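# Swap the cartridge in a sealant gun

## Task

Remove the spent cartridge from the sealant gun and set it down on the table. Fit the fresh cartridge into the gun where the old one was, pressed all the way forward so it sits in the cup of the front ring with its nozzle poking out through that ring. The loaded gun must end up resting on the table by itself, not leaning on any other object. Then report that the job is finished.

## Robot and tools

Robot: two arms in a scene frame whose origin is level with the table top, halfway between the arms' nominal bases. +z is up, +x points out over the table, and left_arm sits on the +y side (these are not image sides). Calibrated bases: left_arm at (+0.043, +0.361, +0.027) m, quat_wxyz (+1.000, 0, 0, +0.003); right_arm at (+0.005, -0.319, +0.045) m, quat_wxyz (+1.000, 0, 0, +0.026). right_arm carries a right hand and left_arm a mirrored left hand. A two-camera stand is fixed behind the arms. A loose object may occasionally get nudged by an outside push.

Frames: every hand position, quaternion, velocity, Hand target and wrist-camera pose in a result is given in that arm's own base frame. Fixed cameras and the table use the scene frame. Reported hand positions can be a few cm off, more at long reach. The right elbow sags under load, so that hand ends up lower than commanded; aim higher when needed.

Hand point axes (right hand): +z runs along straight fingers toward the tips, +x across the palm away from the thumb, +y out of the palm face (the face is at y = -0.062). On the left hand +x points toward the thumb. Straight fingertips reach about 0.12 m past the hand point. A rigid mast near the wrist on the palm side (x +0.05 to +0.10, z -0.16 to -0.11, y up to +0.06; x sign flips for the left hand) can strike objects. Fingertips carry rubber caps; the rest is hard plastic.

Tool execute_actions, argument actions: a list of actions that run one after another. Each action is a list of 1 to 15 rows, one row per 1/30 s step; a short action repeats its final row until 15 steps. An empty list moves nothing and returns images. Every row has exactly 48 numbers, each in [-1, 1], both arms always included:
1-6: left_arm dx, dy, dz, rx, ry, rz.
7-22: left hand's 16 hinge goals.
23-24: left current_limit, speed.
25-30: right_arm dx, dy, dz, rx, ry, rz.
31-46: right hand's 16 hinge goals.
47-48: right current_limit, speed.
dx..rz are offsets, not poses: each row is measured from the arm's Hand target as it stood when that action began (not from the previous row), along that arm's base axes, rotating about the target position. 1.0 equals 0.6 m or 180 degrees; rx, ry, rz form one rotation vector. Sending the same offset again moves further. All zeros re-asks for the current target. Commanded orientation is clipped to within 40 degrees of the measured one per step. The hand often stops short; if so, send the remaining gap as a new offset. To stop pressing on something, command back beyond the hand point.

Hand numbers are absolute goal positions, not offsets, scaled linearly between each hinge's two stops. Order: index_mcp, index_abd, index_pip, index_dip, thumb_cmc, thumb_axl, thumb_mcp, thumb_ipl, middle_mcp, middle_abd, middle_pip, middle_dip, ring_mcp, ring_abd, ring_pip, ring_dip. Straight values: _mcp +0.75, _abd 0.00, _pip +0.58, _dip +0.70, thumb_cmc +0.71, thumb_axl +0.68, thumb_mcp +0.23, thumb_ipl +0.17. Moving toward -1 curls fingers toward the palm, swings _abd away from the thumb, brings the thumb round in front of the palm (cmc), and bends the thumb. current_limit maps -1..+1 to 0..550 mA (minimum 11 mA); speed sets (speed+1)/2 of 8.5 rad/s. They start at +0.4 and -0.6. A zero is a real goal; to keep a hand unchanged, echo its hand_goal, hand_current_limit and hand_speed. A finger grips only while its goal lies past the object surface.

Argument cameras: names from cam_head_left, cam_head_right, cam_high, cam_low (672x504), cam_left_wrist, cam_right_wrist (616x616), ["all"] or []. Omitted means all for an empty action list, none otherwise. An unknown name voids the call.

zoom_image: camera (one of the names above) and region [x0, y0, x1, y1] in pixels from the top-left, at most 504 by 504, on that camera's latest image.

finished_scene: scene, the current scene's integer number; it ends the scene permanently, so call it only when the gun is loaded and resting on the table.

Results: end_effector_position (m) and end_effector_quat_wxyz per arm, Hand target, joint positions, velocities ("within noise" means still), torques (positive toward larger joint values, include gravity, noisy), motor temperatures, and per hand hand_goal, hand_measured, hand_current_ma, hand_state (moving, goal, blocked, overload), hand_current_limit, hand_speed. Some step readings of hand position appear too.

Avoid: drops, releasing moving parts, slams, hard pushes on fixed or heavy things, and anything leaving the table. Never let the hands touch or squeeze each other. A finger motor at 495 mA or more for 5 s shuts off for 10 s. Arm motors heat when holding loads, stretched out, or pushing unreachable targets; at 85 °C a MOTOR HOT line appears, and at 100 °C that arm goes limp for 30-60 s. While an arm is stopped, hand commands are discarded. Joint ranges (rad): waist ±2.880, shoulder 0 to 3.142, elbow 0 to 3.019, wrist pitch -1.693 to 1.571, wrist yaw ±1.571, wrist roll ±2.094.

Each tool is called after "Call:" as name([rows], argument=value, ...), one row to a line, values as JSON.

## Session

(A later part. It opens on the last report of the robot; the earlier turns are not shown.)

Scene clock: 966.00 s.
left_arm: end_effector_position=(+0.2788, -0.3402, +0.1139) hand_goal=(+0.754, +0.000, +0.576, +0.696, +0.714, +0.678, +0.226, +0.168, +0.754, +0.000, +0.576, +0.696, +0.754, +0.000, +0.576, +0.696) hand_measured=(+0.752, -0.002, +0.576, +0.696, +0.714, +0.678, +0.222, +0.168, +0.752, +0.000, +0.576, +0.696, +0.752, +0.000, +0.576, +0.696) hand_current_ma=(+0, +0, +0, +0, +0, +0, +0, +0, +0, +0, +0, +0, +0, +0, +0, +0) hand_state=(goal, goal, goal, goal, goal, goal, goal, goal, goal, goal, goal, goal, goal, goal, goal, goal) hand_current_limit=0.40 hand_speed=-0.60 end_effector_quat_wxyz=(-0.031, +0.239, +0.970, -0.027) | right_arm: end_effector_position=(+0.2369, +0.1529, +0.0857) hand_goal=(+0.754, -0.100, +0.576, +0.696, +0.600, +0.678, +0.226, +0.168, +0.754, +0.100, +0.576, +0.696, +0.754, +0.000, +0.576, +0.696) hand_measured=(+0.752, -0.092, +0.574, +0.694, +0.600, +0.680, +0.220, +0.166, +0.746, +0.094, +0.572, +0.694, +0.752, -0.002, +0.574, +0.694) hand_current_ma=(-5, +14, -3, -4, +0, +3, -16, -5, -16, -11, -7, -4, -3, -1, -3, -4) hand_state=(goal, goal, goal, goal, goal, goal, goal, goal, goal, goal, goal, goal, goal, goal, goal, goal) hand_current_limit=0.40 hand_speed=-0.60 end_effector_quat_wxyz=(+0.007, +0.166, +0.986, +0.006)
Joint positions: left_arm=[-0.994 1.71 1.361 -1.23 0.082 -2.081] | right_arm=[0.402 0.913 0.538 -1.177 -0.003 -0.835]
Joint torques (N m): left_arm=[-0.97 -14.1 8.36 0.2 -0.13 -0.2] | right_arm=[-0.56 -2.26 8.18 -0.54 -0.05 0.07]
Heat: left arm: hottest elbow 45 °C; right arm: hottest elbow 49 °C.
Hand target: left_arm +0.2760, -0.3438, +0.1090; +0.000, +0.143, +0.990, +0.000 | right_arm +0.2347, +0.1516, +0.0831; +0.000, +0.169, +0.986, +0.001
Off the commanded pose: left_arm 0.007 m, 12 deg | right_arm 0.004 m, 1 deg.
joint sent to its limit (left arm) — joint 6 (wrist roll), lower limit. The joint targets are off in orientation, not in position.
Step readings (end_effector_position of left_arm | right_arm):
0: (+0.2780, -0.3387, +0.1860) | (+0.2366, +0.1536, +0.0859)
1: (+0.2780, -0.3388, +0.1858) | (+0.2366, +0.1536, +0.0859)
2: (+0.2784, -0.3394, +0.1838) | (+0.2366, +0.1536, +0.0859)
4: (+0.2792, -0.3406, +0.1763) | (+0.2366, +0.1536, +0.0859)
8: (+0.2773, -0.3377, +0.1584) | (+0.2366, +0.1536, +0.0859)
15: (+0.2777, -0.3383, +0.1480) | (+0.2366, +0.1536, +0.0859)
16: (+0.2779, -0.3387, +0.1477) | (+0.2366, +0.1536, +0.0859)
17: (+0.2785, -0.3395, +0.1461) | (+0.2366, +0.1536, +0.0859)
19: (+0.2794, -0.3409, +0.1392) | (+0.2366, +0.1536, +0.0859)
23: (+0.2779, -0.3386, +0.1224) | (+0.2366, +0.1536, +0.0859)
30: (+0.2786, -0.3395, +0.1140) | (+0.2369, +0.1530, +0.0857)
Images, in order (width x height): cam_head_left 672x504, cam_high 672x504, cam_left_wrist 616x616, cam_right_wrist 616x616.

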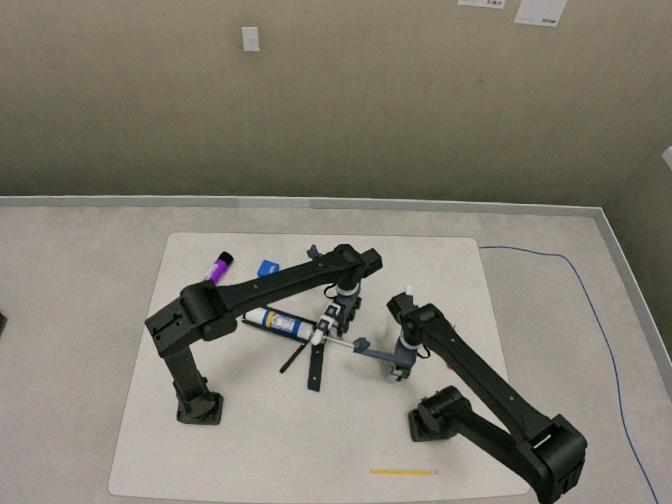

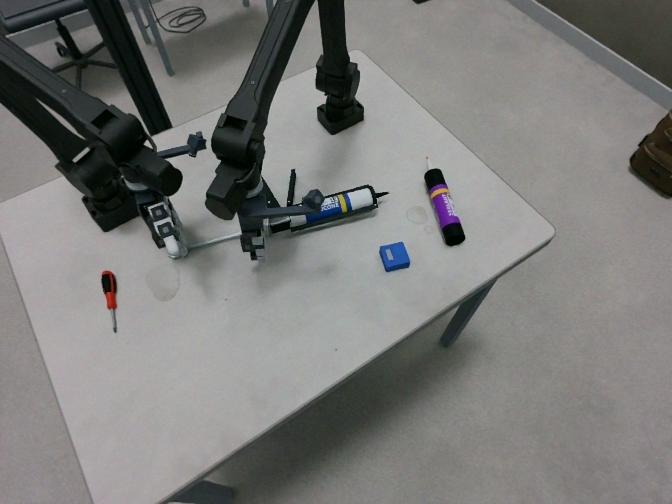

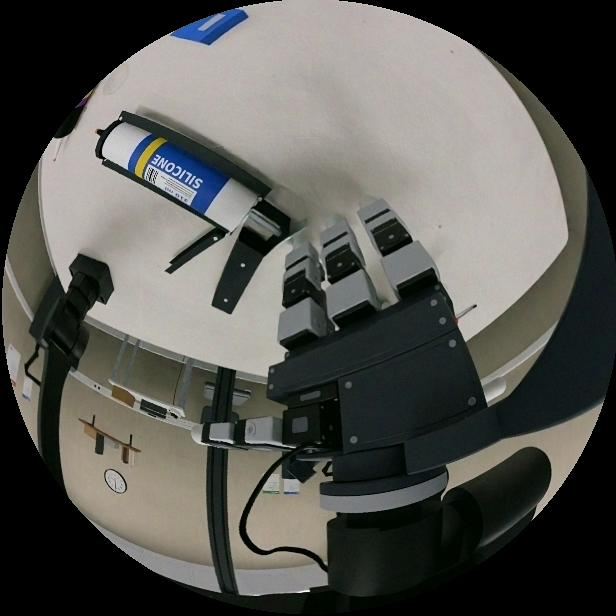

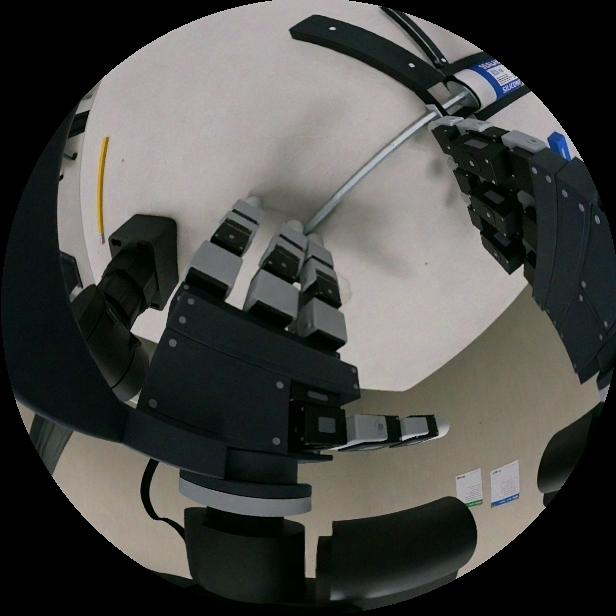

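Call:
execute_actions([
  [[0.003,0.01,-0.016,0,0,0,0.754,0,0.576,0.696,0.714,0.678,0.226,0.168,0.754,0,0.576,0.696,0.754,0,0.576,0.696,0.7,-0.6,0,0,0,0,0,0,0.754,-0.1,0.576,0.696,0.6,0.678,0.226,0.168,0.754,0.1,0.576,0.696,0.754,0,0.576,0.696,0.7,-0.6]],
  [[0,0,0,0,0,0,0.754,0,0.576,0.696,0.714,0.678,0.226,0.168,0.754,0,0.576,0.696,0.754,0,0.576,0.696,0.7,-0.6,-0.0063,-0.0242,0,0,0,0,0.754,-0.1,0.576,0.696,0.6,0.678,0.226,0.168,0.754,0.1,0.576,0.696,0.754,0,0.576,0.696,0.7,-0.6]],
  [[0,0,0,0,0,0,0.754,0,0.576,0.696,0.714,0.678,0.226,0.168,0.754,0,0.576,0.696,0.754,0,0.576,0.696,0.7,-0.6,-0.0063,-0.0242,0,0,0,0,0.754,-0.1,0.576,0.696,0.6,0.678,0.226,0.168,0.754,0.1,0.576,0.696,0.754,0,0.576,0.696,0.7,-0.6]],
], cameras=["cam_head_left","cam_high","cam_left_wrist","cam_right_wrist"])

Call:
zoom_image(camera="cam_high", region=[120, 130, 400, 290])

Call:
zoom_image(camera="cam_left_wrist", region=[160, 130, 360, 330])

Scene clock: 976.77 s.
left_arm: end_effector_position=(+0.2798, -0.3391, +0.1051) hand_goal=(+0.754, +0.000, +0.576, +0.696, +0.714, +0.678, +0.226, +0.168, +0.754, +0.000, +0.576, +0.696, +0.754, +0.000, +0.576, +0.696) hand_measured=(+0.754, -0.010, +0.576, +0.696, +0.714, +0.678, +0.222, +0.168, +0.752, +0.000, +0.576, +0.696, +0.752, +0.000, +0.576, +0.696) hand_current_ma=(+0, -1, +0, +0, +0, +0, +0, +0, +0, +0, +0, +0, +0, +0, +0, +0) hand_state=(goal, goal, goal, goal, goal, goal, goal, goal, goal, goal, goal, goal, goal, goal, goal, goal) hand_current_limit=0.70 hand_speed=-0.60 end_effector_quat_wxyz=(-0.024, +0.239, +0.970, -0.028) | right_arm: end_effector_position=(+0.2342, +0.1311, +0.0903) hand_goal=(+0.754, -0.100, +0.576, +0.696, +0.600, +0.678, +0.226, +0.168, +0.754, +0.100, +0.576, +0.696, +0.754, +0.000, +0.576, +0.696) hand_measured=(+0.742, -0.096, +0.570, +0.692, +0.600, +0.680, +0.220, +0.166, +0.726, +0.090, +0.560, +0.688, +0.752, -0.002, +0.574, +0.694) hand_current_ma=(-29, +6, -13, -5, +0, +3, -16, -5, -84, -20, -36, -14, -3, -1, -3, -4) hand_state=(goal, goal, goal, goal, goal, goal, goal, goal, blocked, goal, goal, goal, goal, goal, goal, goal) hand_current_limit=0.70 hand_speed=-0.60 end_effector_quat_wxyz=(+0.011, +0.166, +0.986, +0.012)
Joint positions: left_arm=[-0.994 1.71 1.337 -1.195 0.074 -2.081] | right_arm=[0.297 0.86 0.522 -1.203 -0.011 -0.94]
Joint torques (N m): left_arm=[-0.56 -13.98 7.94 0.08 -0.05 -0.21] | right_arm=[-2.37 -2.43 7.32 -0.79 0.26 -0.2]
Heat: left arm: hottest elbow 44 °C; right arm: hottest elbow 49 °C.
Hand target: left_arm +0.2779, -0.3378, +0.0994; +0.000, +0.142, +0.990, +0.000 | right_arm +0.2273, +0.1226, +0.0832; +0.000, +0.169, +0.986, +0.001
Off the commanded pose: left_arm 0.006 m, 12 deg | right_arm 0.013 m, 2 deg.
joint sent to its limit (left arm) — joint 6 (wrist roll), lower limit. The joint targets are off in orientation, not in position.
Step readings (end_effector_position of left_arm | right_arm):
0: (+0.2788, -0.3402, +0.1139) | (+0.2369, +0.1529, +0.0857)
1: (+0.2788, -0.3401, +0.1138) | (+0.2369, +0.1529, +0.0857)
2: (+0.2789, -0.3401, +0.1130) | (+0.2369, +0.1529, +0.0857)
4: (+0.2790, -0.3397, +0.1106) | (+0.2369, +0.1529, +0.0857)
8: (+0.2795, -0.3392, +0.1070) | (+0.2369, +0.1529, +0.0857)
15: (+0.2796, -0.3391, +0.1054) | (+0.2369, +0.1529, +0.0857)
16: (+0.2796, -0.3390, +0.1053) | (+0.2369, +0.1529, +0.0857)
17: (+0.2797, -0.3391, +0.1053) | (+0.2367, +0.1527, +0.0856)
19: (+0.2797, -0.3391, +0.1053) | (+0.2362, +0.1512, +0.0852)
23: (+0.2797, -0.3390, +0.1051) | (+0.2365, +0.1469, +0.0866)
30: (+0.2798, -0.3391, +0.1051) | (+0.2359, +0.1452, +0.0876)
31: (+0.2798, -0.3391, +0.1051) | (+0.2359, +0.1452, +0.0877)
32: (+0.2798, -0.3391, +0.1051) | (+0.2355, +0.1445, +0.0875)
34: (+0.2798, -0.3391, +0.1051) | (+0.2355, +0.1416, +0.0882)
38: (+0.2798, -0.3391, +0.1051) | (+0.2357, +0.1338, +0.0902)
45: (+0.2798, -0.3391, +0.1051) | (+0.2346, +0.1310, +0.0903)
Images, in order (width x height): cam_head_left 672x504, cam_high 672x504, cam_left_wrist 616x616, cam_right_wrist 616x616.

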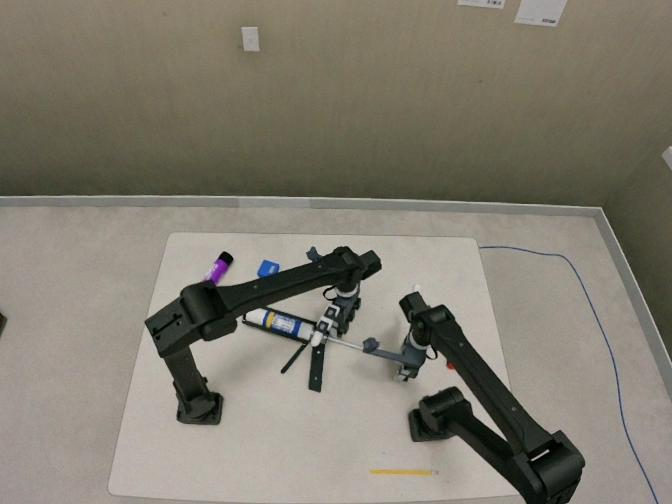

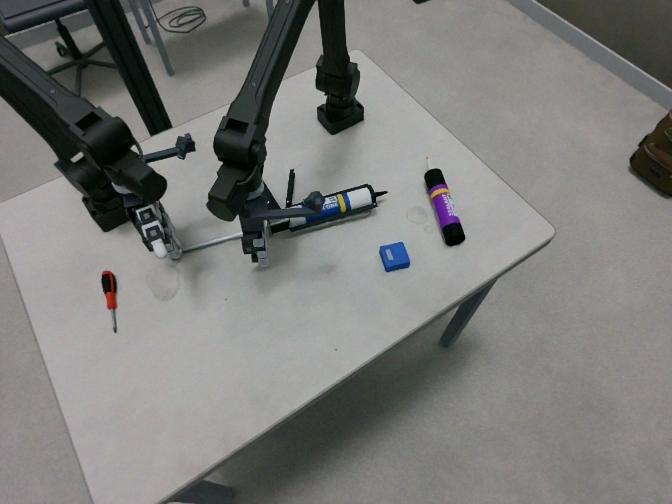

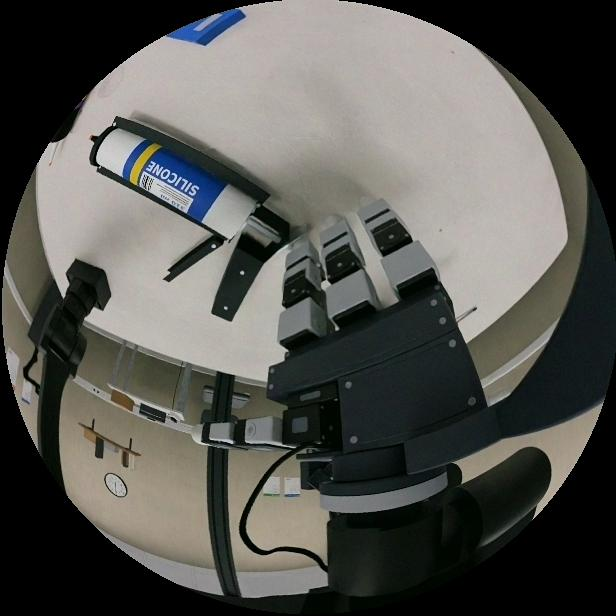

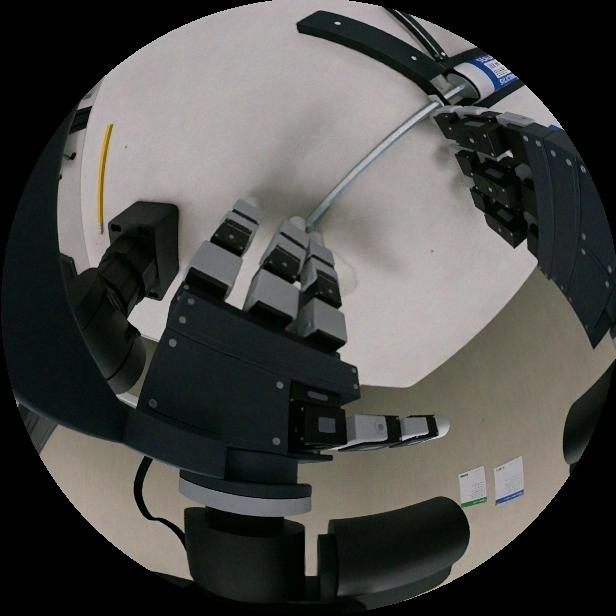

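Scaled by 1.800 from the camera's 672x504 image, which has a finer 960x720 frame.

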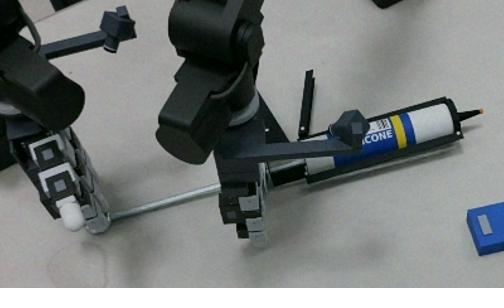

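Scaled by 2.520 from the camera's 616x616 image, which has a finer 880x880 frame.

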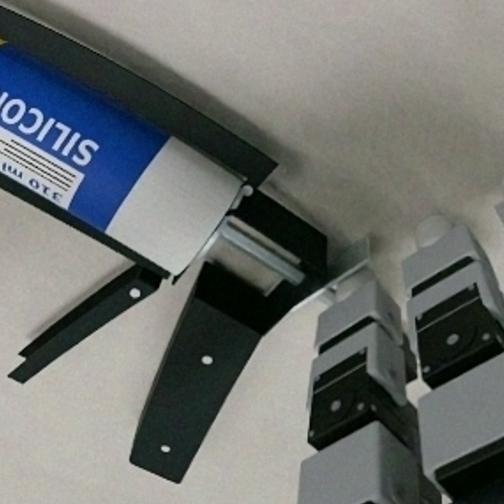

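Call:
zoom_image(camera="cam_left_wrist", region=[225, 190, 305, 270])

Call:
zoom_image(camera="cam_right_wrist", region=[400, 40, 520, 140])

Scaled by 6.300 from the camera's 616x616 image, which has a finer 880x880 frame.

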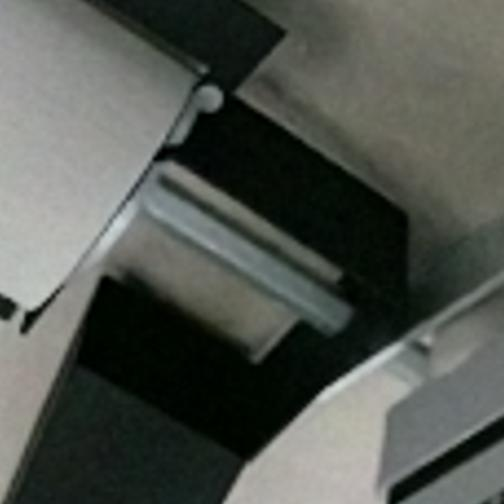

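Scaled by 4.200 from the camera's 616x616 image, which has a finer 880x880 frame.

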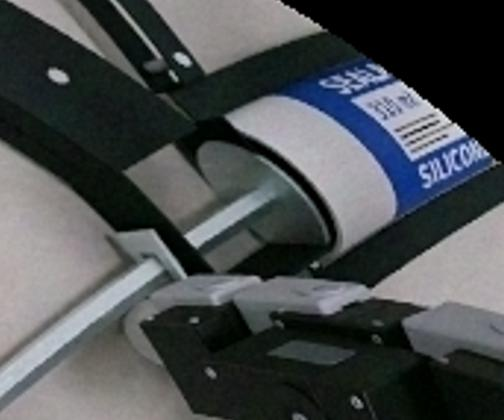

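Call:
execute_actions([
  [[0,0,0,0,0,0,0.754,0,0.576,0.696,0.714,0.678,0.226,0.168,0.754,0,0.576,0.696,0.754,0,0.576,0.696,0.7,-0.6,-0.0063,-0.0242,-0.01,0,0,0,0.8,-0.1,0.6,0.72,0.6,0.678,0.226,0.168,0.8,0.1,0.6,0.72,0.754,0,0.576,0.696,0.9,-0.6]],
  [[0,0,0,0,0,0,0.754,0,0.576,0.696,0.714,0.678,0.226,0.168,0.754,0,0.576,0.696,0.754,0,0.576,0.696,0.7,-0.6,-0.0063,-0.0242,0,0,0,0,0.8,-0.1,0.6,0.72,0.6,0.678,0.226,0.168,0.8,0.1,0.6,0.72,0.754,0,0.576,0.696,0.9,-0.6]],
], cameras=["cam_head_left","cam_high","cam_left_wrist","cam_right_wrist"])

Call:
zoom_image(camera="cam_high", region=[120, 130, 400, 290])

Call:
zoom_image(camera="cam_left_wrist", region=[225, 190, 305, 270])

Call:
zoom_image(camera="cam_right_wrist", region=[400, 40, 520, 140])

Scene clock: 997.07 s.
left_arm: end_effector_position=(+0.2798, -0.3391, +0.1051) hand_goal=(+0.754, +0.000, +0.576, +0.696, +0.714, +0.678, +0.226, +0.168, +0.754, +0.000, +0.576, +0.696, +0.754, +0.000, +0.576, +0.696) hand_measured=(+0.754, -0.010, +0.576, +0.696, +0.714, +0.678, +0.222, +0.168, +0.752, +0.000, +0.576, +0.696, +0.752, +0.000, +0.576, +0.696) hand_current_ma=(+0, -1, +0, +0, +0, +0, +0, +0, +0, +0, +0, +0, +0, +0, +0, +0) hand_state=(goal, goal, goal, goal, goal, goal, goal, goal, goal, goal, goal, goal, goal, goal, goal, goal) hand_current_limit=0.70 hand_speed=-0.60 end_effector_quat_wxyz=(-0.024, +0.239, +0.970, -0.028) | right_arm: end_effector_position=(+0.2247, +0.0974, +0.0809) hand_goal=(+0.800, -0.100, +0.600, +0.720, +0.600, +0.678, +0.226, +0.168, +0.800, +0.100, +0.600, +0.720, +0.754, +0.000, +0.576, +0.696) hand_measured=(+0.798, -0.096, +0.598, +0.718, +0.600, +0.680, +0.220, +0.166, +0.792, +0.088, +0.594, +0.716, +0.748, +0.012, +0.574, +0.694) hand_current_ma=(-3, +5, -3, -4, +0, +3, -16, -5, -19, -20, -9, -5, -11, +21, -4, -4) hand_state=(goal, goal, goal, goal, goal, goal, goal, goal, goal, goal, goal, goal, goal, goal, goal, goal) hand_current_limit=0.90 hand_speed=-0.60 end_effector_quat_wxyz=(+0.009, +0.170, +0.985, +0.004)
Joint positions: left_arm=[-0.994 1.71 1.337 -1.195 0.074 -2.081] | right_arm=[0.141 0.814 0.479 -1.217 -0.003 -1.089]
Joint torques (N m): left_arm=[-0.56 -13.98 7.9 0.05 -0.05 -0.21] | right_arm=[-2.08 -1.49 7.82 -0.58 -0.03 -0.17]
Heat: left arm: hottest elbow 43 °C; right arm: hottest elbow 49 °C.
Hand target: left_arm +0.2779, -0.3378, +0.0994; +0.000, +0.143, +0.990, +0.000 | right_arm +0.2195, +0.0936, +0.0771; +0.000, +0.169, +0.986, +0.001
Off the commanded pose: left_arm 0.006 m, 12 deg | right_arm 0.007 m, 1 deg.
joint sent to its limit (left arm) — joint 6 (wrist roll), lower limit. The joint targets are off in orientation, not in position.
Step readings (end_effector_position of left_arm | right_arm):
0: (+0.2798, -0.3391, +0.1051) | (+0.2341, +0.1311, +0.0903)
1: (+0.2798, -0.3391, +0.1051) | (+0.2340, +0.1310, +0.0902)
2: (+0.2798, -0.3391, +0.1051) | (+0.2337, +0.1304, +0.0900)
4: (+0.2798, -0.3391, +0.1051) | (+0.2333, +0.1254, +0.0879)
8: (+0.2798, -0.3391, +0.1051) | (+0.2342, +0.1180, +0.0890)
15: (+0.2798, -0.3391, +0.1051) | (+0.2330, +0.1176, +0.0892)
16: (+0.2798, -0.3391, +0.1051) | (+0.2329, +0.1175, +0.0893)
17: (+0.2798, -0.3391, +0.1051) | (+0.2326, +0.1170, +0.0892)
19: (+0.2798, -0.3391, +0.1051) | (+0.2323, +0.1138, +0.0893)
23: (+0.2798, -0.3391, +0.1051) | (+0.2327, +0.1054, +0.0897)
30: (+0.2798, -0.3391, +0.1051) | (+0.2252, +0.0973, +0.0809)
Images, in order (width x height): cam_head_left 672x504, cam_high 672x504, cam_left_wrist 616x616, cam_right_wrist 616x616.

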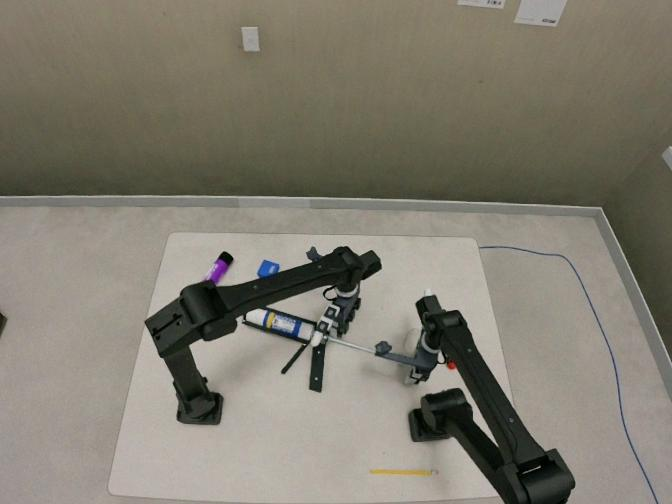

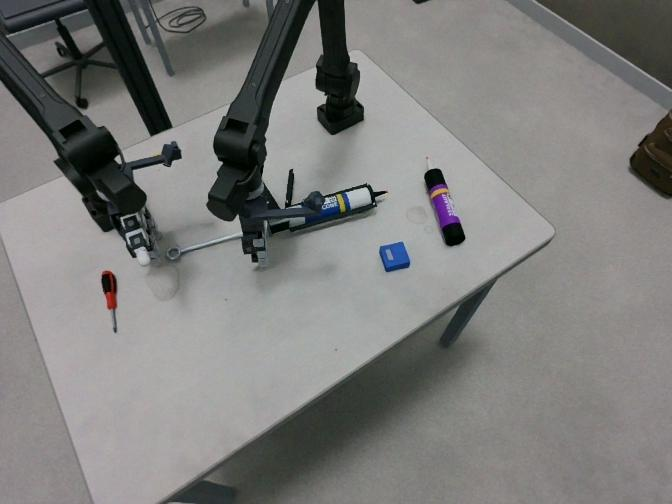

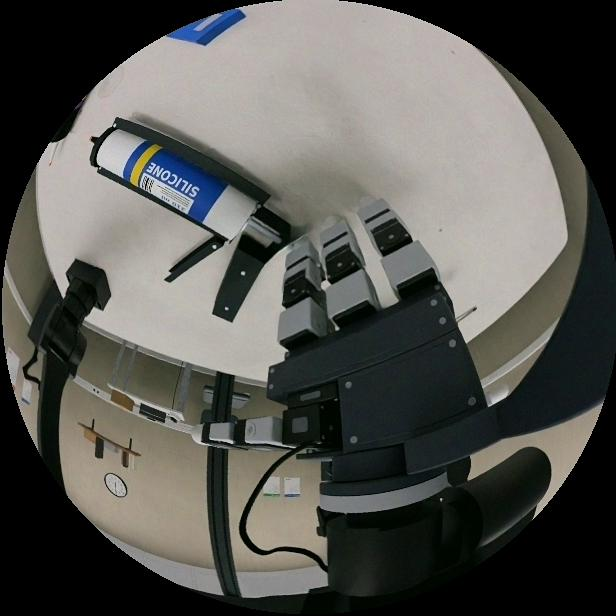

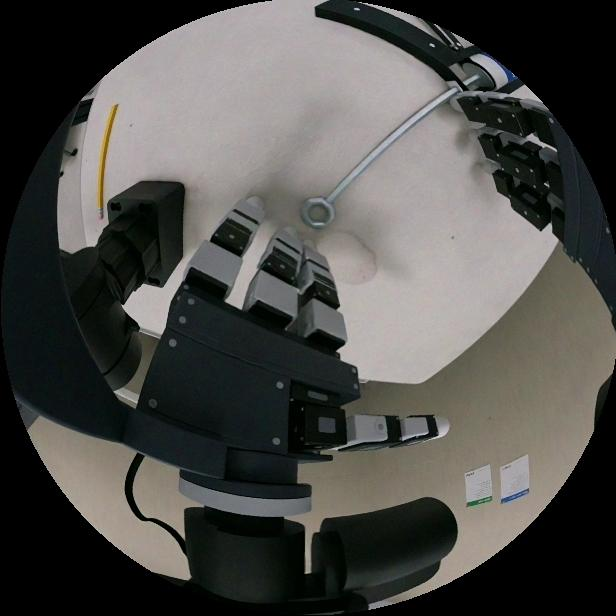

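Scaled by 1.800 from the camera's 672x504 image, which has a finer 960x720 frame.

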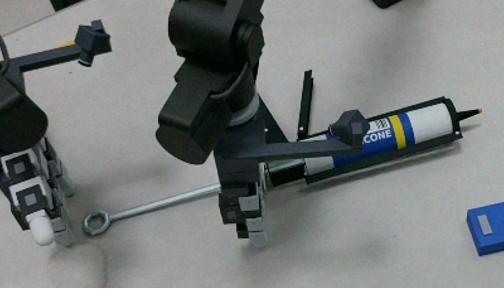

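Scaled by 6.300 from the camera's 616x616 image, which has a finer 880x880 frame.

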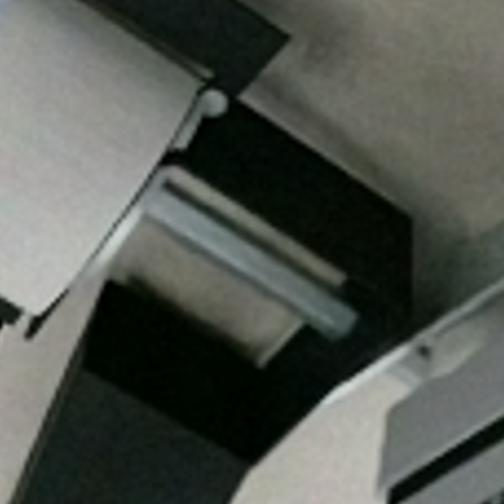

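Scaled by 4.200 from the camera's 616x616 image, which has a finer 880x880 frame.

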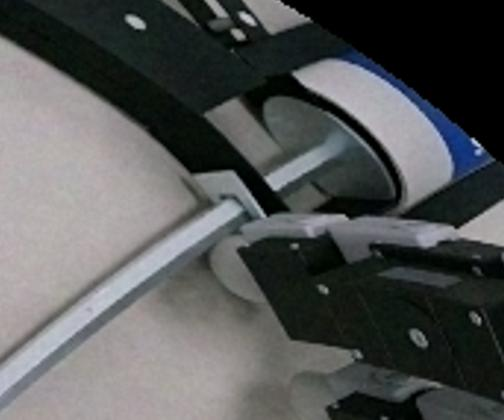

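Call:
execute_actions([
  [[0,0,0,0,0,0,0.754,0,0.576,0.696,0.714,0.678,0.226,0.168,0.754,0,0.576,0.696,0.754,0,0.576,0.696,0.7,-0.6,0,0,0.085,0,0,0,0.754,0,0.576,0.696,0.6,0.678,0.226,0.168,0.754,0,0.576,0.696,0.754,0,0.576,0.696,0.7,-0.6]],
  [[0,0,0,0,0,0,0.754,0,0.576,0.696,0.714,0.678,0.226,0.168,0.754,0,0.576,0.696,0.754,0,0.576,0.696,0.7,-0.6,0.0385,0.115,0,0,0,0,0.754,0,0.576,0.696,0.6,0.678,0.226,0.168,0.754,0,0.576,0.696,0.754,0,0.576,0.696,0.7,-0.6]],
  [[0,0,0,0,0,0,0.754,0,0.576,0.696,0.714,0.678,0.226,0.168,0.754,0,0.576,0.696,0.754,0,0.576,0.696,0.7,-0.6,0,0,-0.08,0,0,0,0.754,0,0.576,0.696,0.6,0.678,0.226,0.168,0.754,0,0.576,0.696,0.754,0,0.576,0.696,0.7,-0.6]],
], cameras=["cam_high","cam_right_wrist"])

Call:
zoom_image(camera="cam_high", region=[110, 160, 260, 290])

Call:
zoom_image(camera="cam_right_wrist", region=[200, 100, 400, 300])

Scene clock: 1035.17 s.
left_arm: end_effector_position=(+0.2798, -0.3391, +0.1051) hand_goal=(+0.754, +0.000, +0.576, +0.696, +0.714, +0.678, +0.226, +0.168, +0.754, +0.000, +0.576, +0.696, +0.754, +0.000, +0.576, +0.696) hand_measured=(+0.754, -0.010, +0.576, +0.696, +0.714, +0.678, +0.222, +0.168, +0.752, +0.000, +0.576, +0.696, +0.752, +0.000, +0.576, +0.696) hand_current_ma=(+0, -1, +0, +0, +0, +0, +0, +0, +0, +0, +0, +0, +0, +0, +0, +0) hand_state=(goal, goal, goal, goal, goal, goal, goal, goal, goal, goal, goal, goal, goal, goal, goal, goal) hand_current_limit=0.70 hand_speed=-0.60 end_effector_quat_wxyz=(-0.024, +0.239, +0.970, -0.028) | right_arm: end_effector_position=(+0.2412, +0.1584, +0.0820) hand_goal=(+0.754, +0.000, +0.576, +0.696, +0.600, +0.678, +0.226, +0.168, +0.754, +0.000, +0.576, +0.696, +0.754, +0.000, +0.576, +0.696) hand_measured=(+0.754, -0.002, +0.578, +0.698, +0.600, +0.680, +0.220, +0.166, +0.754, +0.002, +0.578, +0.698, +0.752, +0.002, +0.574, +0.694) hand_current_ma=(-1, -3, +2, +5, +0, +3, -16, -5, +0, +3, +2, +3, -4, +3, -3, -4) hand_state=(goal, goal, goal, goal, goal, goal, goal, goal, goal, goal, goal, goal, goal, goal, goal, goal) hand_current_limit=0.70 hand_speed=-0.60 end_effector_quat_wxyz=(-0.002, +0.170, +0.985, +0.001)
Joint positions: left_arm=[-0.994 1.71 1.337 -1.195 0.074 -2.081] | right_arm=[0.421 0.956 0.554 -1.171 -0.004 -0.808]
Joint torques (N m): left_arm=[-0.5 -14.1 7.94 0.09 -0.05 -0.21] | right_arm=[0.73 -2.49 8.08 0.32 0.01 0.05]
Heat: left arm: hottest elbow 42 °C; right arm: hottest elbow 46 °C.
Hand target: left_arm +0.2779, -0.3378, +0.0994; +0.000, +0.143, +0.990, +0.000 | right_arm +0.2427, +0.1625, +0.0801; +0.000, +0.169, +0.986, +0.001
Off the commanded pose: left_arm 0.006 m, 12 deg | right_arm 0.005 m, 0 deg.
joint sent to its limit (left arm) — joint 6 (wrist roll), lower limit. The joint targets are off in orientation, not in position.
Step readings (end_effector_position of left_arm | right_arm):
0: (+0.2798, -0.3391, +0.1051) | (+0.2246, +0.0974, +0.0809)
1: (+0.2798, -0.3391, +0.1051) | (+0.2243, +0.0974, +0.0808)
2: (+0.2798, -0.3391, +0.1051) | (+0.2217, +0.0970, +0.0806)
4: (+0.2798, -0.3391, +0.1051) | (+0.2143, +0.0959, +0.0826)
8: (+0.2798, -0.3391, +0.1051) | (+0.2064, +0.0948, +0.0929)
15: (+0.2798, -0.3391, +0.1051) | (+0.2104, +0.0954, +0.1093)
16: (+0.2798, -0.3391, +0.1051) | (+0.2103, +0.0955, +0.1095)
17: (+0.2798, -0.3391, +0.1051) | (+0.2102, +0.0982, +0.1100)
19: (+0.2798, -0.3391, +0.1051) | (+0.2091, +0.1113, +0.1112)
23: (+0.2798, -0.3391, +0.1051) | (+0.2095, +0.1444, +0.1141)
30: (+0.2798, -0.3391, +0.1051) | (+0.2221, +0.1534, +0.1123)
31: (+0.2798, -0.3391, +0.1051) | (+0.2230, +0.1533, +0.1119)
32: (+0.2798, -0.3391, +0.1051) | (+0.2260, +0.1538, +0.1118)
34: (+0.2798, -0.3391, +0.1051) | (+0.2344, +0.1564, +0.1092)
38: (+0.2798, -0.3391, +0.1051) | (+0.2409, +0.1580, +0.0956)
45: (+0.2798, -0.3391, +0.1051) | (+0.2394, +0.1577, +0.0815)
Images, in order (width x height): cam_high 672x504, cam_right_wrist 616x616.

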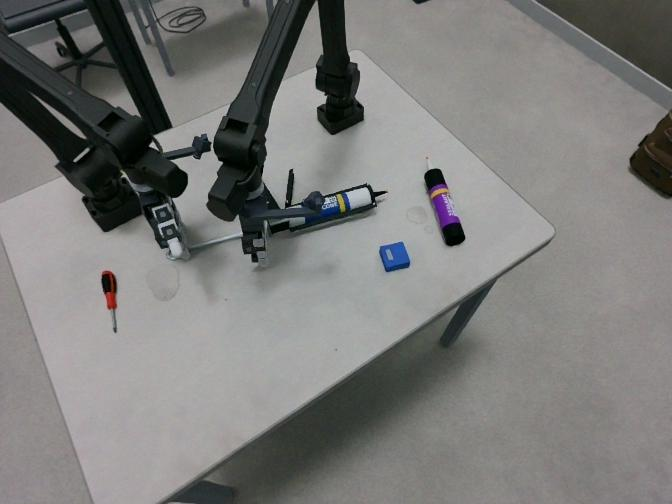

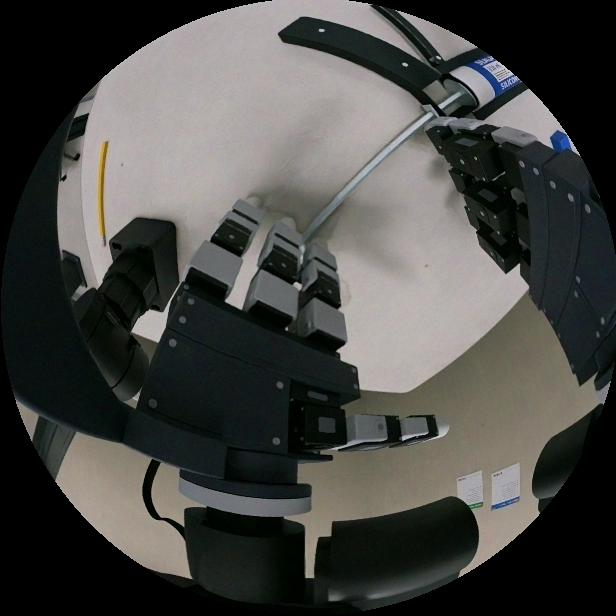

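Scaled by 3.360 from the camera's 672x504 image, which has a finer 960x720 frame.

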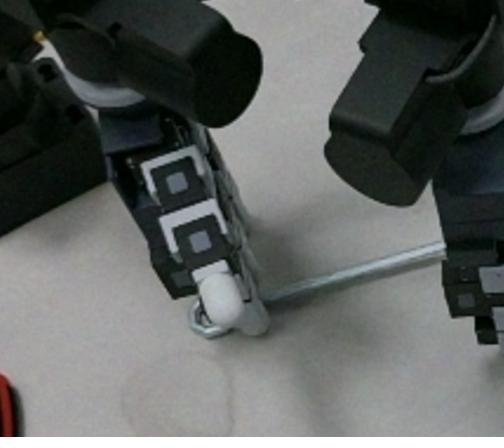

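Scaled by 2.520 from the camera's 616x616 image, which has a finer 880x880 frame.

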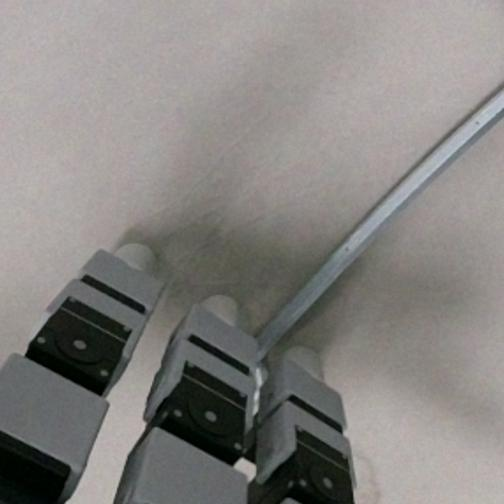

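Call:
execute_actions([
  [[0,0,0,0,0,0,0.754,0,0.576,0.696,0.714,0.678,0.226,0.168,0.754,0,0.576,0.696,0.754,0,0.576,0.696,0.7,-0.6,0.005,0.01,-0.03,0,0,0,0.754,0,0.576,0.696,0.6,0.678,0.226,0.168,0.754,0,0.576,0.696,0.754,0,0.576,0.696,0.7,-0.6]],
  [[0,0,0,0,0,0,0.754,0,0.576,0.696,0.714,0.678,0.226,0.168,0.754,0,0.576,0.696,0.754,0,0.576,0.696,0.7,-0.6,0,0,0,0,0,0,0.8,-0.12,0.6,0.72,0.6,0.678,0.226,0.168,0.8,0.12,0.6,0.72,0.754,0,0.576,0.696,0.9,-0.6]],
  [[0,0,0,0,0,0,0.754,0,0.576,0.696,0.714,0.678,0.226,0.168,0.754,0,0.576,0.696,0.754,0,0.576,0.696,0.7,-0.6,-0.0063,-0.0242,0,0,0,0,0.8,-0.12,0.6,0.72,0.6,0.678,0.226,0.168,0.8,0.12,0.6,0.72,0.754,0,0.576,0.696,0.9,-0.6]],
  [[0,0,0,0,0,0,0.754,0,0.576,0.696,0.714,0.678,0.226,0.168,0.754,0,0.576,0.696,0.754,0,0.576,0.696,0.7,-0.6,-0.0063,-0.0242,0,0,0,0,0.8,-0.12,0.6,0.72,0.6,0.678,0.226,0.168,0.8,0.12,0.6,0.72,0.754,0,0.576,0.696,0.9,-0.6]],
], cameras=["cam_high","cam_right_wrist","cam_left_wrist"])

Call:
zoom_image(camera="cam_high", region=[120, 130, 400, 290])

Call:
zoom_image(camera="cam_left_wrist", region=[225, 190, 305, 270])

Call:
zoom_image(camera="cam_right_wrist", region=[400, 40, 520, 140])

Scene clock: 1049.87 s.
left_arm: end_effector_position=(+0.2798, -0.3391, +0.1051) hand_goal=(+0.754, +0.000, +0.576, +0.696, +0.714, +0.678, +0.226, +0.168, +0.754, +0.000, +0.576, +0.696, +0.754, +0.000, +0.576, +0.696) hand_measured=(+0.754, -0.010, +0.576, +0.696, +0.714, +0.678, +0.222, +0.168, +0.752, +0.000, +0.576, +0.696, +0.752, +0.000, +0.576, +0.696) hand_current_ma=(+0, -1, +0, +0, +0, +0, +0, +0, +0, +0, +0, +0, +0, +0, +0, +0) hand_state=(goal, goal, goal, goal, goal, goal, goal, goal, goal, goal, goal, goal, goal, goal, goal, goal) hand_current_limit=0.70 hand_speed=-0.60 end_effector_quat_wxyz=(-0.024, +0.239, +0.970, -0.028) | right_arm: end_effector_position=(+0.2434, +0.1540, +0.0824) hand_goal=(+0.800, -0.120, +0.600, +0.720, +0.600, +0.678, +0.226, +0.168, +0.800, +0.120, +0.600, +0.720, +0.754, +0.000, +0.576, +0.696) hand_measured=(+0.796, -0.116, +0.598, +0.718, +0.600, +0.680, +0.220, +0.166, +0.774, +0.038, +0.586, +0.714, +0.752, -0.022, +0.576, +0.698) hand_current_ma=(-7, +5, -3, -4, +0, +3, -16, -5, -74, -243, -30, -12, -2, -46, +1, +2) hand_state=(goal, goal, goal, goal, goal, goal, goal, goal, blocked, blocked, goal, goal, goal, blocked, goal, goal) hand_current_limit=0.90 hand_speed=-0.60 end_effector_quat_wxyz=(+0.008, +0.163, +0.986, +0.021)
Joint positions: left_arm=[-0.994 1.71 1.337 -1.195 0.074 -2.081] | right_arm=[0.372 0.932 0.53 -1.134 -0.029 -0.872]
Joint torques (N m): left_arm=[-0.44 -14.1 7.9 0.1 -0.05 -0.21] | right_arm=[-2.96 -1.85 5.5 0.54 0.88 -0.22]
Heat: left arm: hottest elbow 42 °C; right arm: hottest elbow 47 °C.
Hand target: left_arm +0.2779, -0.3378, +0.0994; +0.000, +0.143, +0.990, +0.000 | right_arm +0.2381, +0.1395, +0.0621; +0.000, +0.169, +0.986, +0.001
Off the commanded pose: left_arm 0.006 m, 12 deg | right_arm 0.026 m, 3 deg.
joint sent to its limit (left arm) — joint 6 (wrist roll), lower limit. The joint targets are off in orientation, not in position.
Step readings (end_effector_position of left_arm | right_arm):
0: (+0.2798, -0.3391, +0.1051) | (+0.2413, +0.1584, +0.0820)
1: (+0.2798, -0.3391, +0.1051) | (+0.2414, +0.1585, +0.0820)
2: (+0.2798, -0.3391, +0.1051) | (+0.2421, +0.1590, +0.0816)
4: (+0.2798, -0.3391, +0.1051) | (+0.2433, +0.1608, +0.0795)
8: (+0.2798, -0.3391, +0.1051) | (+0.2439, +0.1632, +0.0791)
15: (+0.2798, -0.3391, +0.1051) | (+0.2446, +0.1633, +0.0791)
16: (+0.2798, -0.3391, +0.1051) | (+0.2447, +0.1633, +0.0791)
17: (+0.2798, -0.3391, +0.1051) | (+0.2452, +0.1643, +0.0796)
19: (+0.2798, -0.3391, +0.1051) | (+0.2449, +0.1662, +0.0797)
23: (+0.2798, -0.3391, +0.1051) | (+0.2445, +0.1671, +0.0796)
30: (+0.2798, -0.3391, +0.1051) | (+0.2445, +0.1671, +0.0796)
31: (+0.2798, -0.3391, +0.1051) | (+0.2445, +0.1671, +0.0796)
32: (+0.2798, -0.3391, +0.1051) | (+0.2445, +0.1671, +0.0796)
34: (+0.2798, -0.3391, +0.1051) | (+0.2445, +0.1670, +0.0798)
38: (+0.2798, -0.3391, +0.1051) | (+0.2449, +0.1657, +0.0804)
45: (+0.2798, -0.3391, +0.1051) | (+0.2445, +0.1649, +0.0808)
46: (+0.2798, -0.3391, +0.1051) | (+0.2444, +0.1649, +0.0808)
47: (+0.2798, -0.3391, +0.1051) | (+0.2442, +0.1644, +0.0807)
49: (+0.2798, -0.3391, +0.1051) | (+0.2442, +0.1618, +0.0813)
53: (+0.2798, -0.3391, +0.1051) | (+0.2444, +0.1551, +0.0823)
60: (+0.2798, -0.3391, +0.1051) | (+0.2439, +0.1537, +0.0823)
Images, in order (width x height): cam_high 672x504, cam_left_wrist 616x616, cam_right_wrist 616x616.

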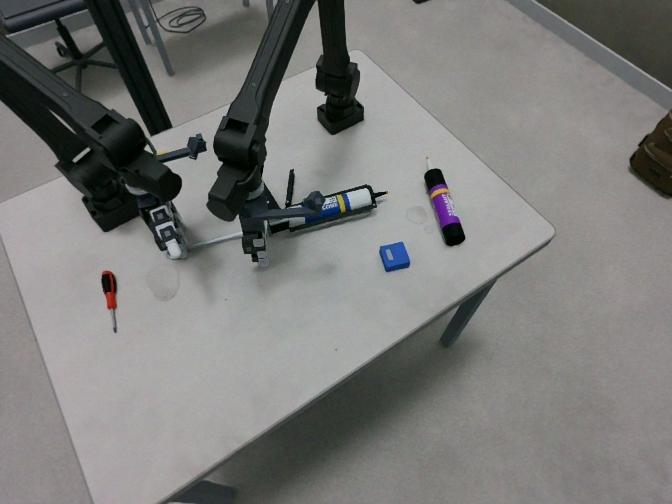

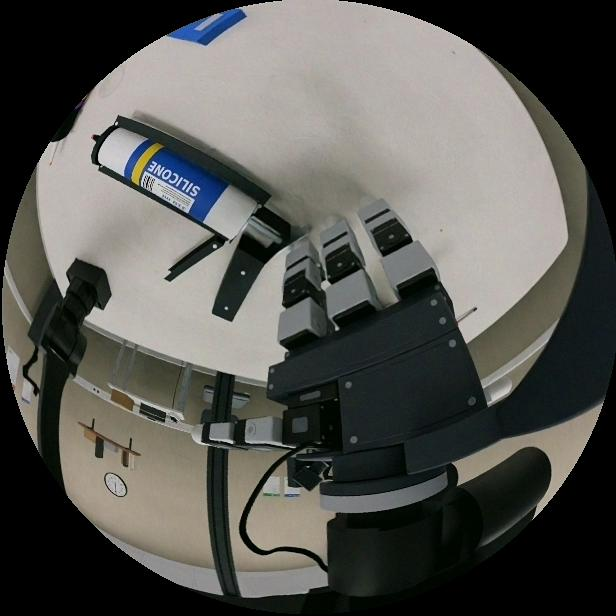

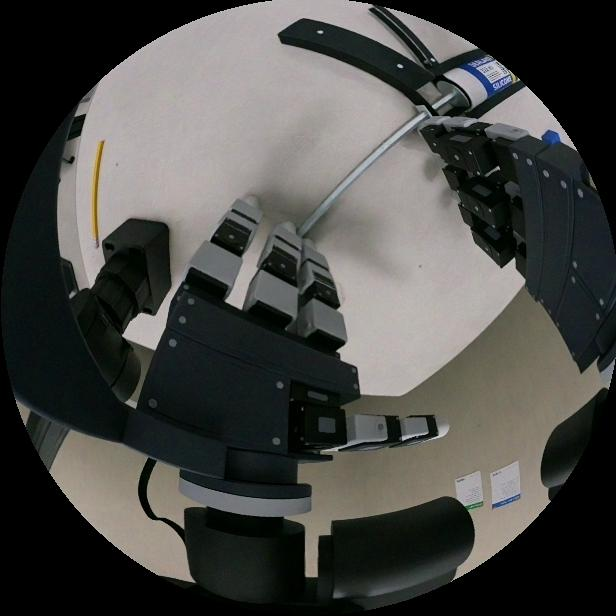

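Scaled by 1.800 from the camera's 672x504 image, which has a finer 960x720 frame.

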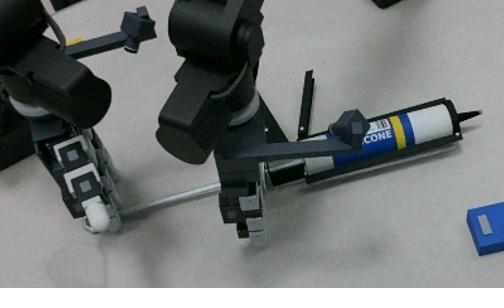

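Scaled by 6.300 from the camera's 616x616 image, which has a finer 880x880 frame.

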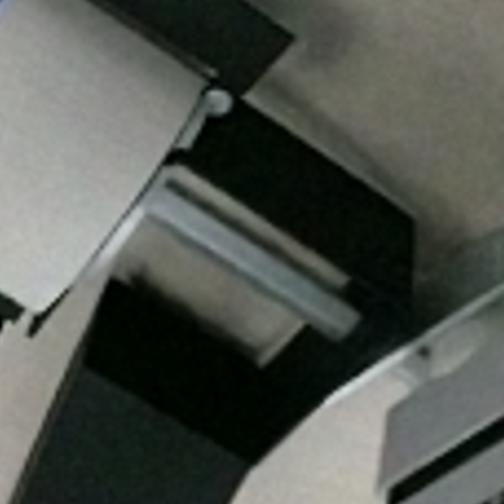

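Scaled by 4.200 from the camera's 616x616 image, which has a finer 880x880 frame.

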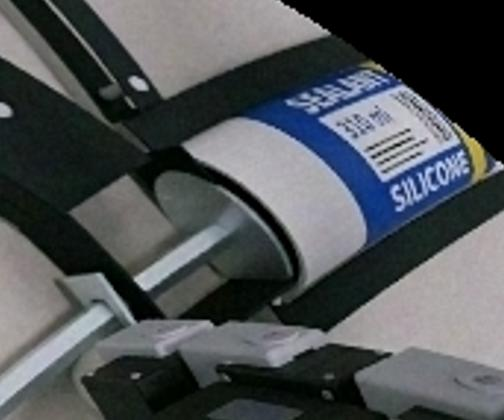

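Call:
execute_actions([
  [[0,0,0,0,0,0,0.754,0,0.576,0.696,0.714,0.678,0.226,0.168,0.754,0,0.576,0.696,0.754,0,0.576,0.696,0.7,-0.6,-0.0063,-0.0242,0,0,0,0,0.9,-0.12,0.65,0.8,0.6,0.678,0.226,0.168,0.9,0.12,0.65,0.8,0.754,0,0.576,0.696,0.75,-0.6]],
  [[0,0,0,0,0,0,0.754,0,0.576,0.696,0.714,0.678,0.226,0.168,0.754,0,0.576,0.696,0.754,0,0.576,0.696,0.7,-0.6,-0.0063,-0.0242,0,0,0,0,0.9,-0.12,0.65,0.8,0.6,0.678,0.226,0.168,0.9,0.12,0.65,0.8,0.754,0,0.576,0.696,0.75,-0.6]],
], cameras=["cam_high","cam_right_wrist","cam_left_wrist"])

Call:
zoom_image(camera="cam_high", region=[120, 130, 400, 290])

Call:
zoom_image(camera="cam_left_wrist", region=[225, 190, 305, 270])

Call:
zoom_image(camera="cam_right_wrist", region=[400, 40, 520, 140])

Scene clock: 1066.37 s.
left_arm: end_effector_position=(+0.2791, -0.3422, +0.1041) hand_goal=(+0.754, +0.000, +0.576, +0.696, +0.714, +0.678, +0.226, +0.168, +0.754, +0.000, +0.576, +0.696, +0.754, +0.000, +0.576, +0.696) hand_measured=(+0.796, -0.020, +0.596, +0.702, +0.714, +0.678, +0.222, +0.168, +0.752, +0.000, +0.576, +0.696, +0.752, +0.000, +0.576, +0.696) hand_current_ma=(+30, -4, +7, +1, +0, +0, +0, +0, +0, +0, +0, +0, +0, +0, +0, +0) hand_state=(blocked, goal, blocked, goal, goal, goal, goal, goal, goal, goal, goal, goal, goal, goal, goal, goal) hand_current_limit=0.70 hand_speed=-0.60 end_effector_quat_wxyz=(-0.022, +0.234, +0.971, -0.035) | right_arm: end_effector_position=(+0.2412, +0.1341, +0.0848) hand_goal=(+0.900, -0.120, +0.650, +0.800, +0.600, +0.678, +0.226, +0.168, +0.900, +0.120, +0.650, +0.800, +0.754, +0.000, +0.576, +0.696) hand_measured=(+0.816, -0.100, +0.612, +0.768, +0.600, +0.680, +0.220, +0.166, +0.800, +0.052, +0.596, +0.770, +0.720, -0.032, +0.558, +0.684) hand_current_ma=(-320, +44, -113, -92, +0, +3, -16, -5, -399, -193, -170, -87, -103, -79, -43, -24) hand_state=(blocked, blocked, blocked, blocked, goal, goal, goal, goal, blocked, blocked, blocked, blocked, blocked, blocked, goal, goal) hand_current_limit=0.75 hand_speed=-0.60 end_effector_quat_wxyz=(+0.016, +0.154, +0.987, +0.037)
Joint positions: left_arm=[-0.995 1.71 1.337 -1.183 0.081 -2.092] | right_arm=[0.257 0.881 0.502 -1.132 -0.055 -1.004]
Joint torques (N m): left_arm=[-0.38 -14.1 7.92 -0.36 -0.36 -0.1] | right_arm=[-3.9 -1.73 5.63 -0.65 1.72 -0.16]
Heat: left arm: hottest elbow 42 °C; right arm: hottest elbow 46 °C.
Hand target: left_arm +0.2779, -0.3378, +0.0994; +0.000, +0.143, +0.990, +0.000 | right_arm +0.2305, +0.1104, +0.0621; +0.000, +0.169, +0.986, +0.001
Off the commanded pose: left_arm 0.007 m, 12 deg | right_arm 0.034 m, 5 deg.
joint sent to its limit (left arm) — joint 6 (wrist roll), lower limit. The joint targets are off in orientation, not in position.
Step readings (end_effector_position of left_arm | right_arm):
0: (+0.2798, -0.3391, +0.1051) | (+0.2434, +0.1540, +0.0824)
1: (+0.2798, -0.3391, +0.1051) | (+0.2434, +0.1539, +0.0824)
2: (+0.2798, -0.3391, +0.1051) | (+0.2431, +0.1540, +0.0826)
4: (+0.2795, -0.3392, +0.1051) | (+0.2430, +0.1521, +0.0829)
8: (+0.2798, -0.3405, +0.1047) | (+0.2429, +0.1466, +0.0835)
15: (+0.2795, -0.3406, +0.1047) | (+0.2418, +0.1460, +0.0837)
16: (+0.2795, -0.3406, +0.1047) | (+0.2417, +0.1459, +0.0837)
17: (+0.2795, -0.3406, +0.1047) | (+0.2414, +0.1455, +0.0836)
19: (+0.2795, -0.3406, +0.1047) | (+0.2413, +0.1431, +0.0840)
23: (+0.2794, -0.3418, +0.1043) | (+0.2419, +0.1363, +0.0847)
30: (+0.2791, -0.3422, +0.1042) | (+0.2415, +0.1343, +0.0848)
Images, in order (width x height): cam_high 672x504, cam_left_wrist 616x616, cam_right_wrist 616x616.

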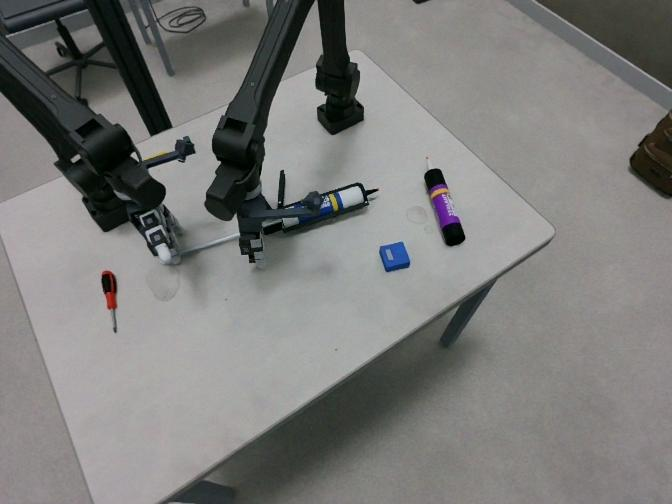

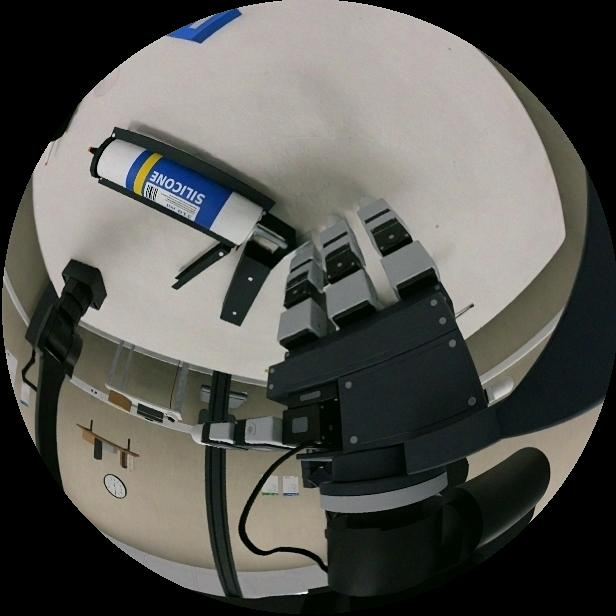

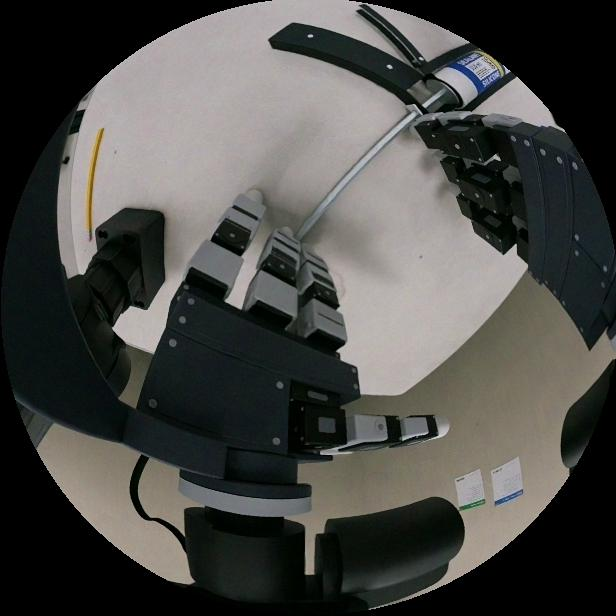

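Scaled by 1.800 from the camera's 672x504 image, which has a finer 960x720 frame.

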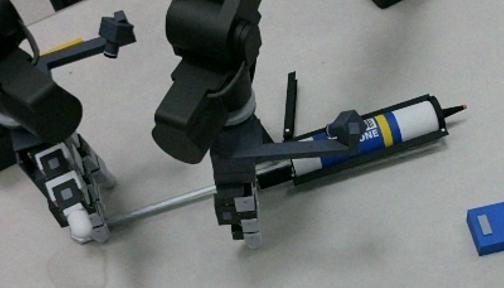

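Scaled by 6.300 from the camera's 616x616 image, which has a finer 880x880 frame.

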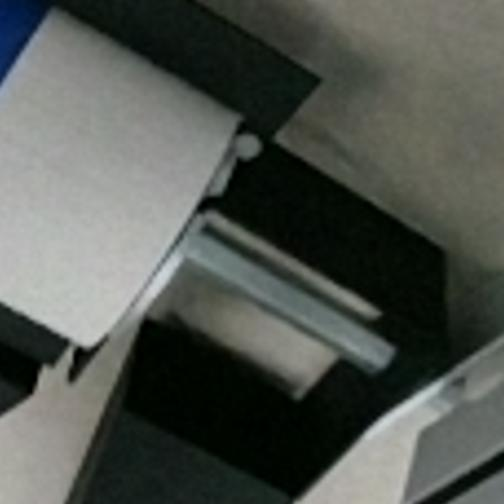

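Scaled by 4.200 from the camera's 616x616 image, which has a finer 880x880 frame.

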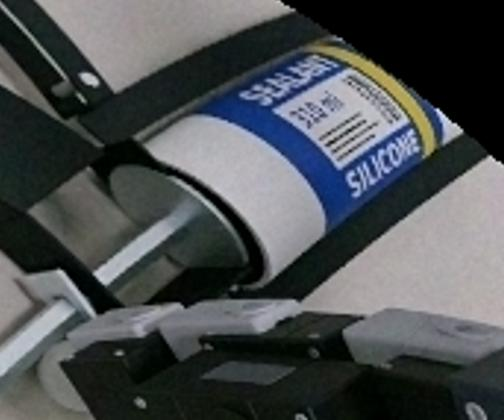

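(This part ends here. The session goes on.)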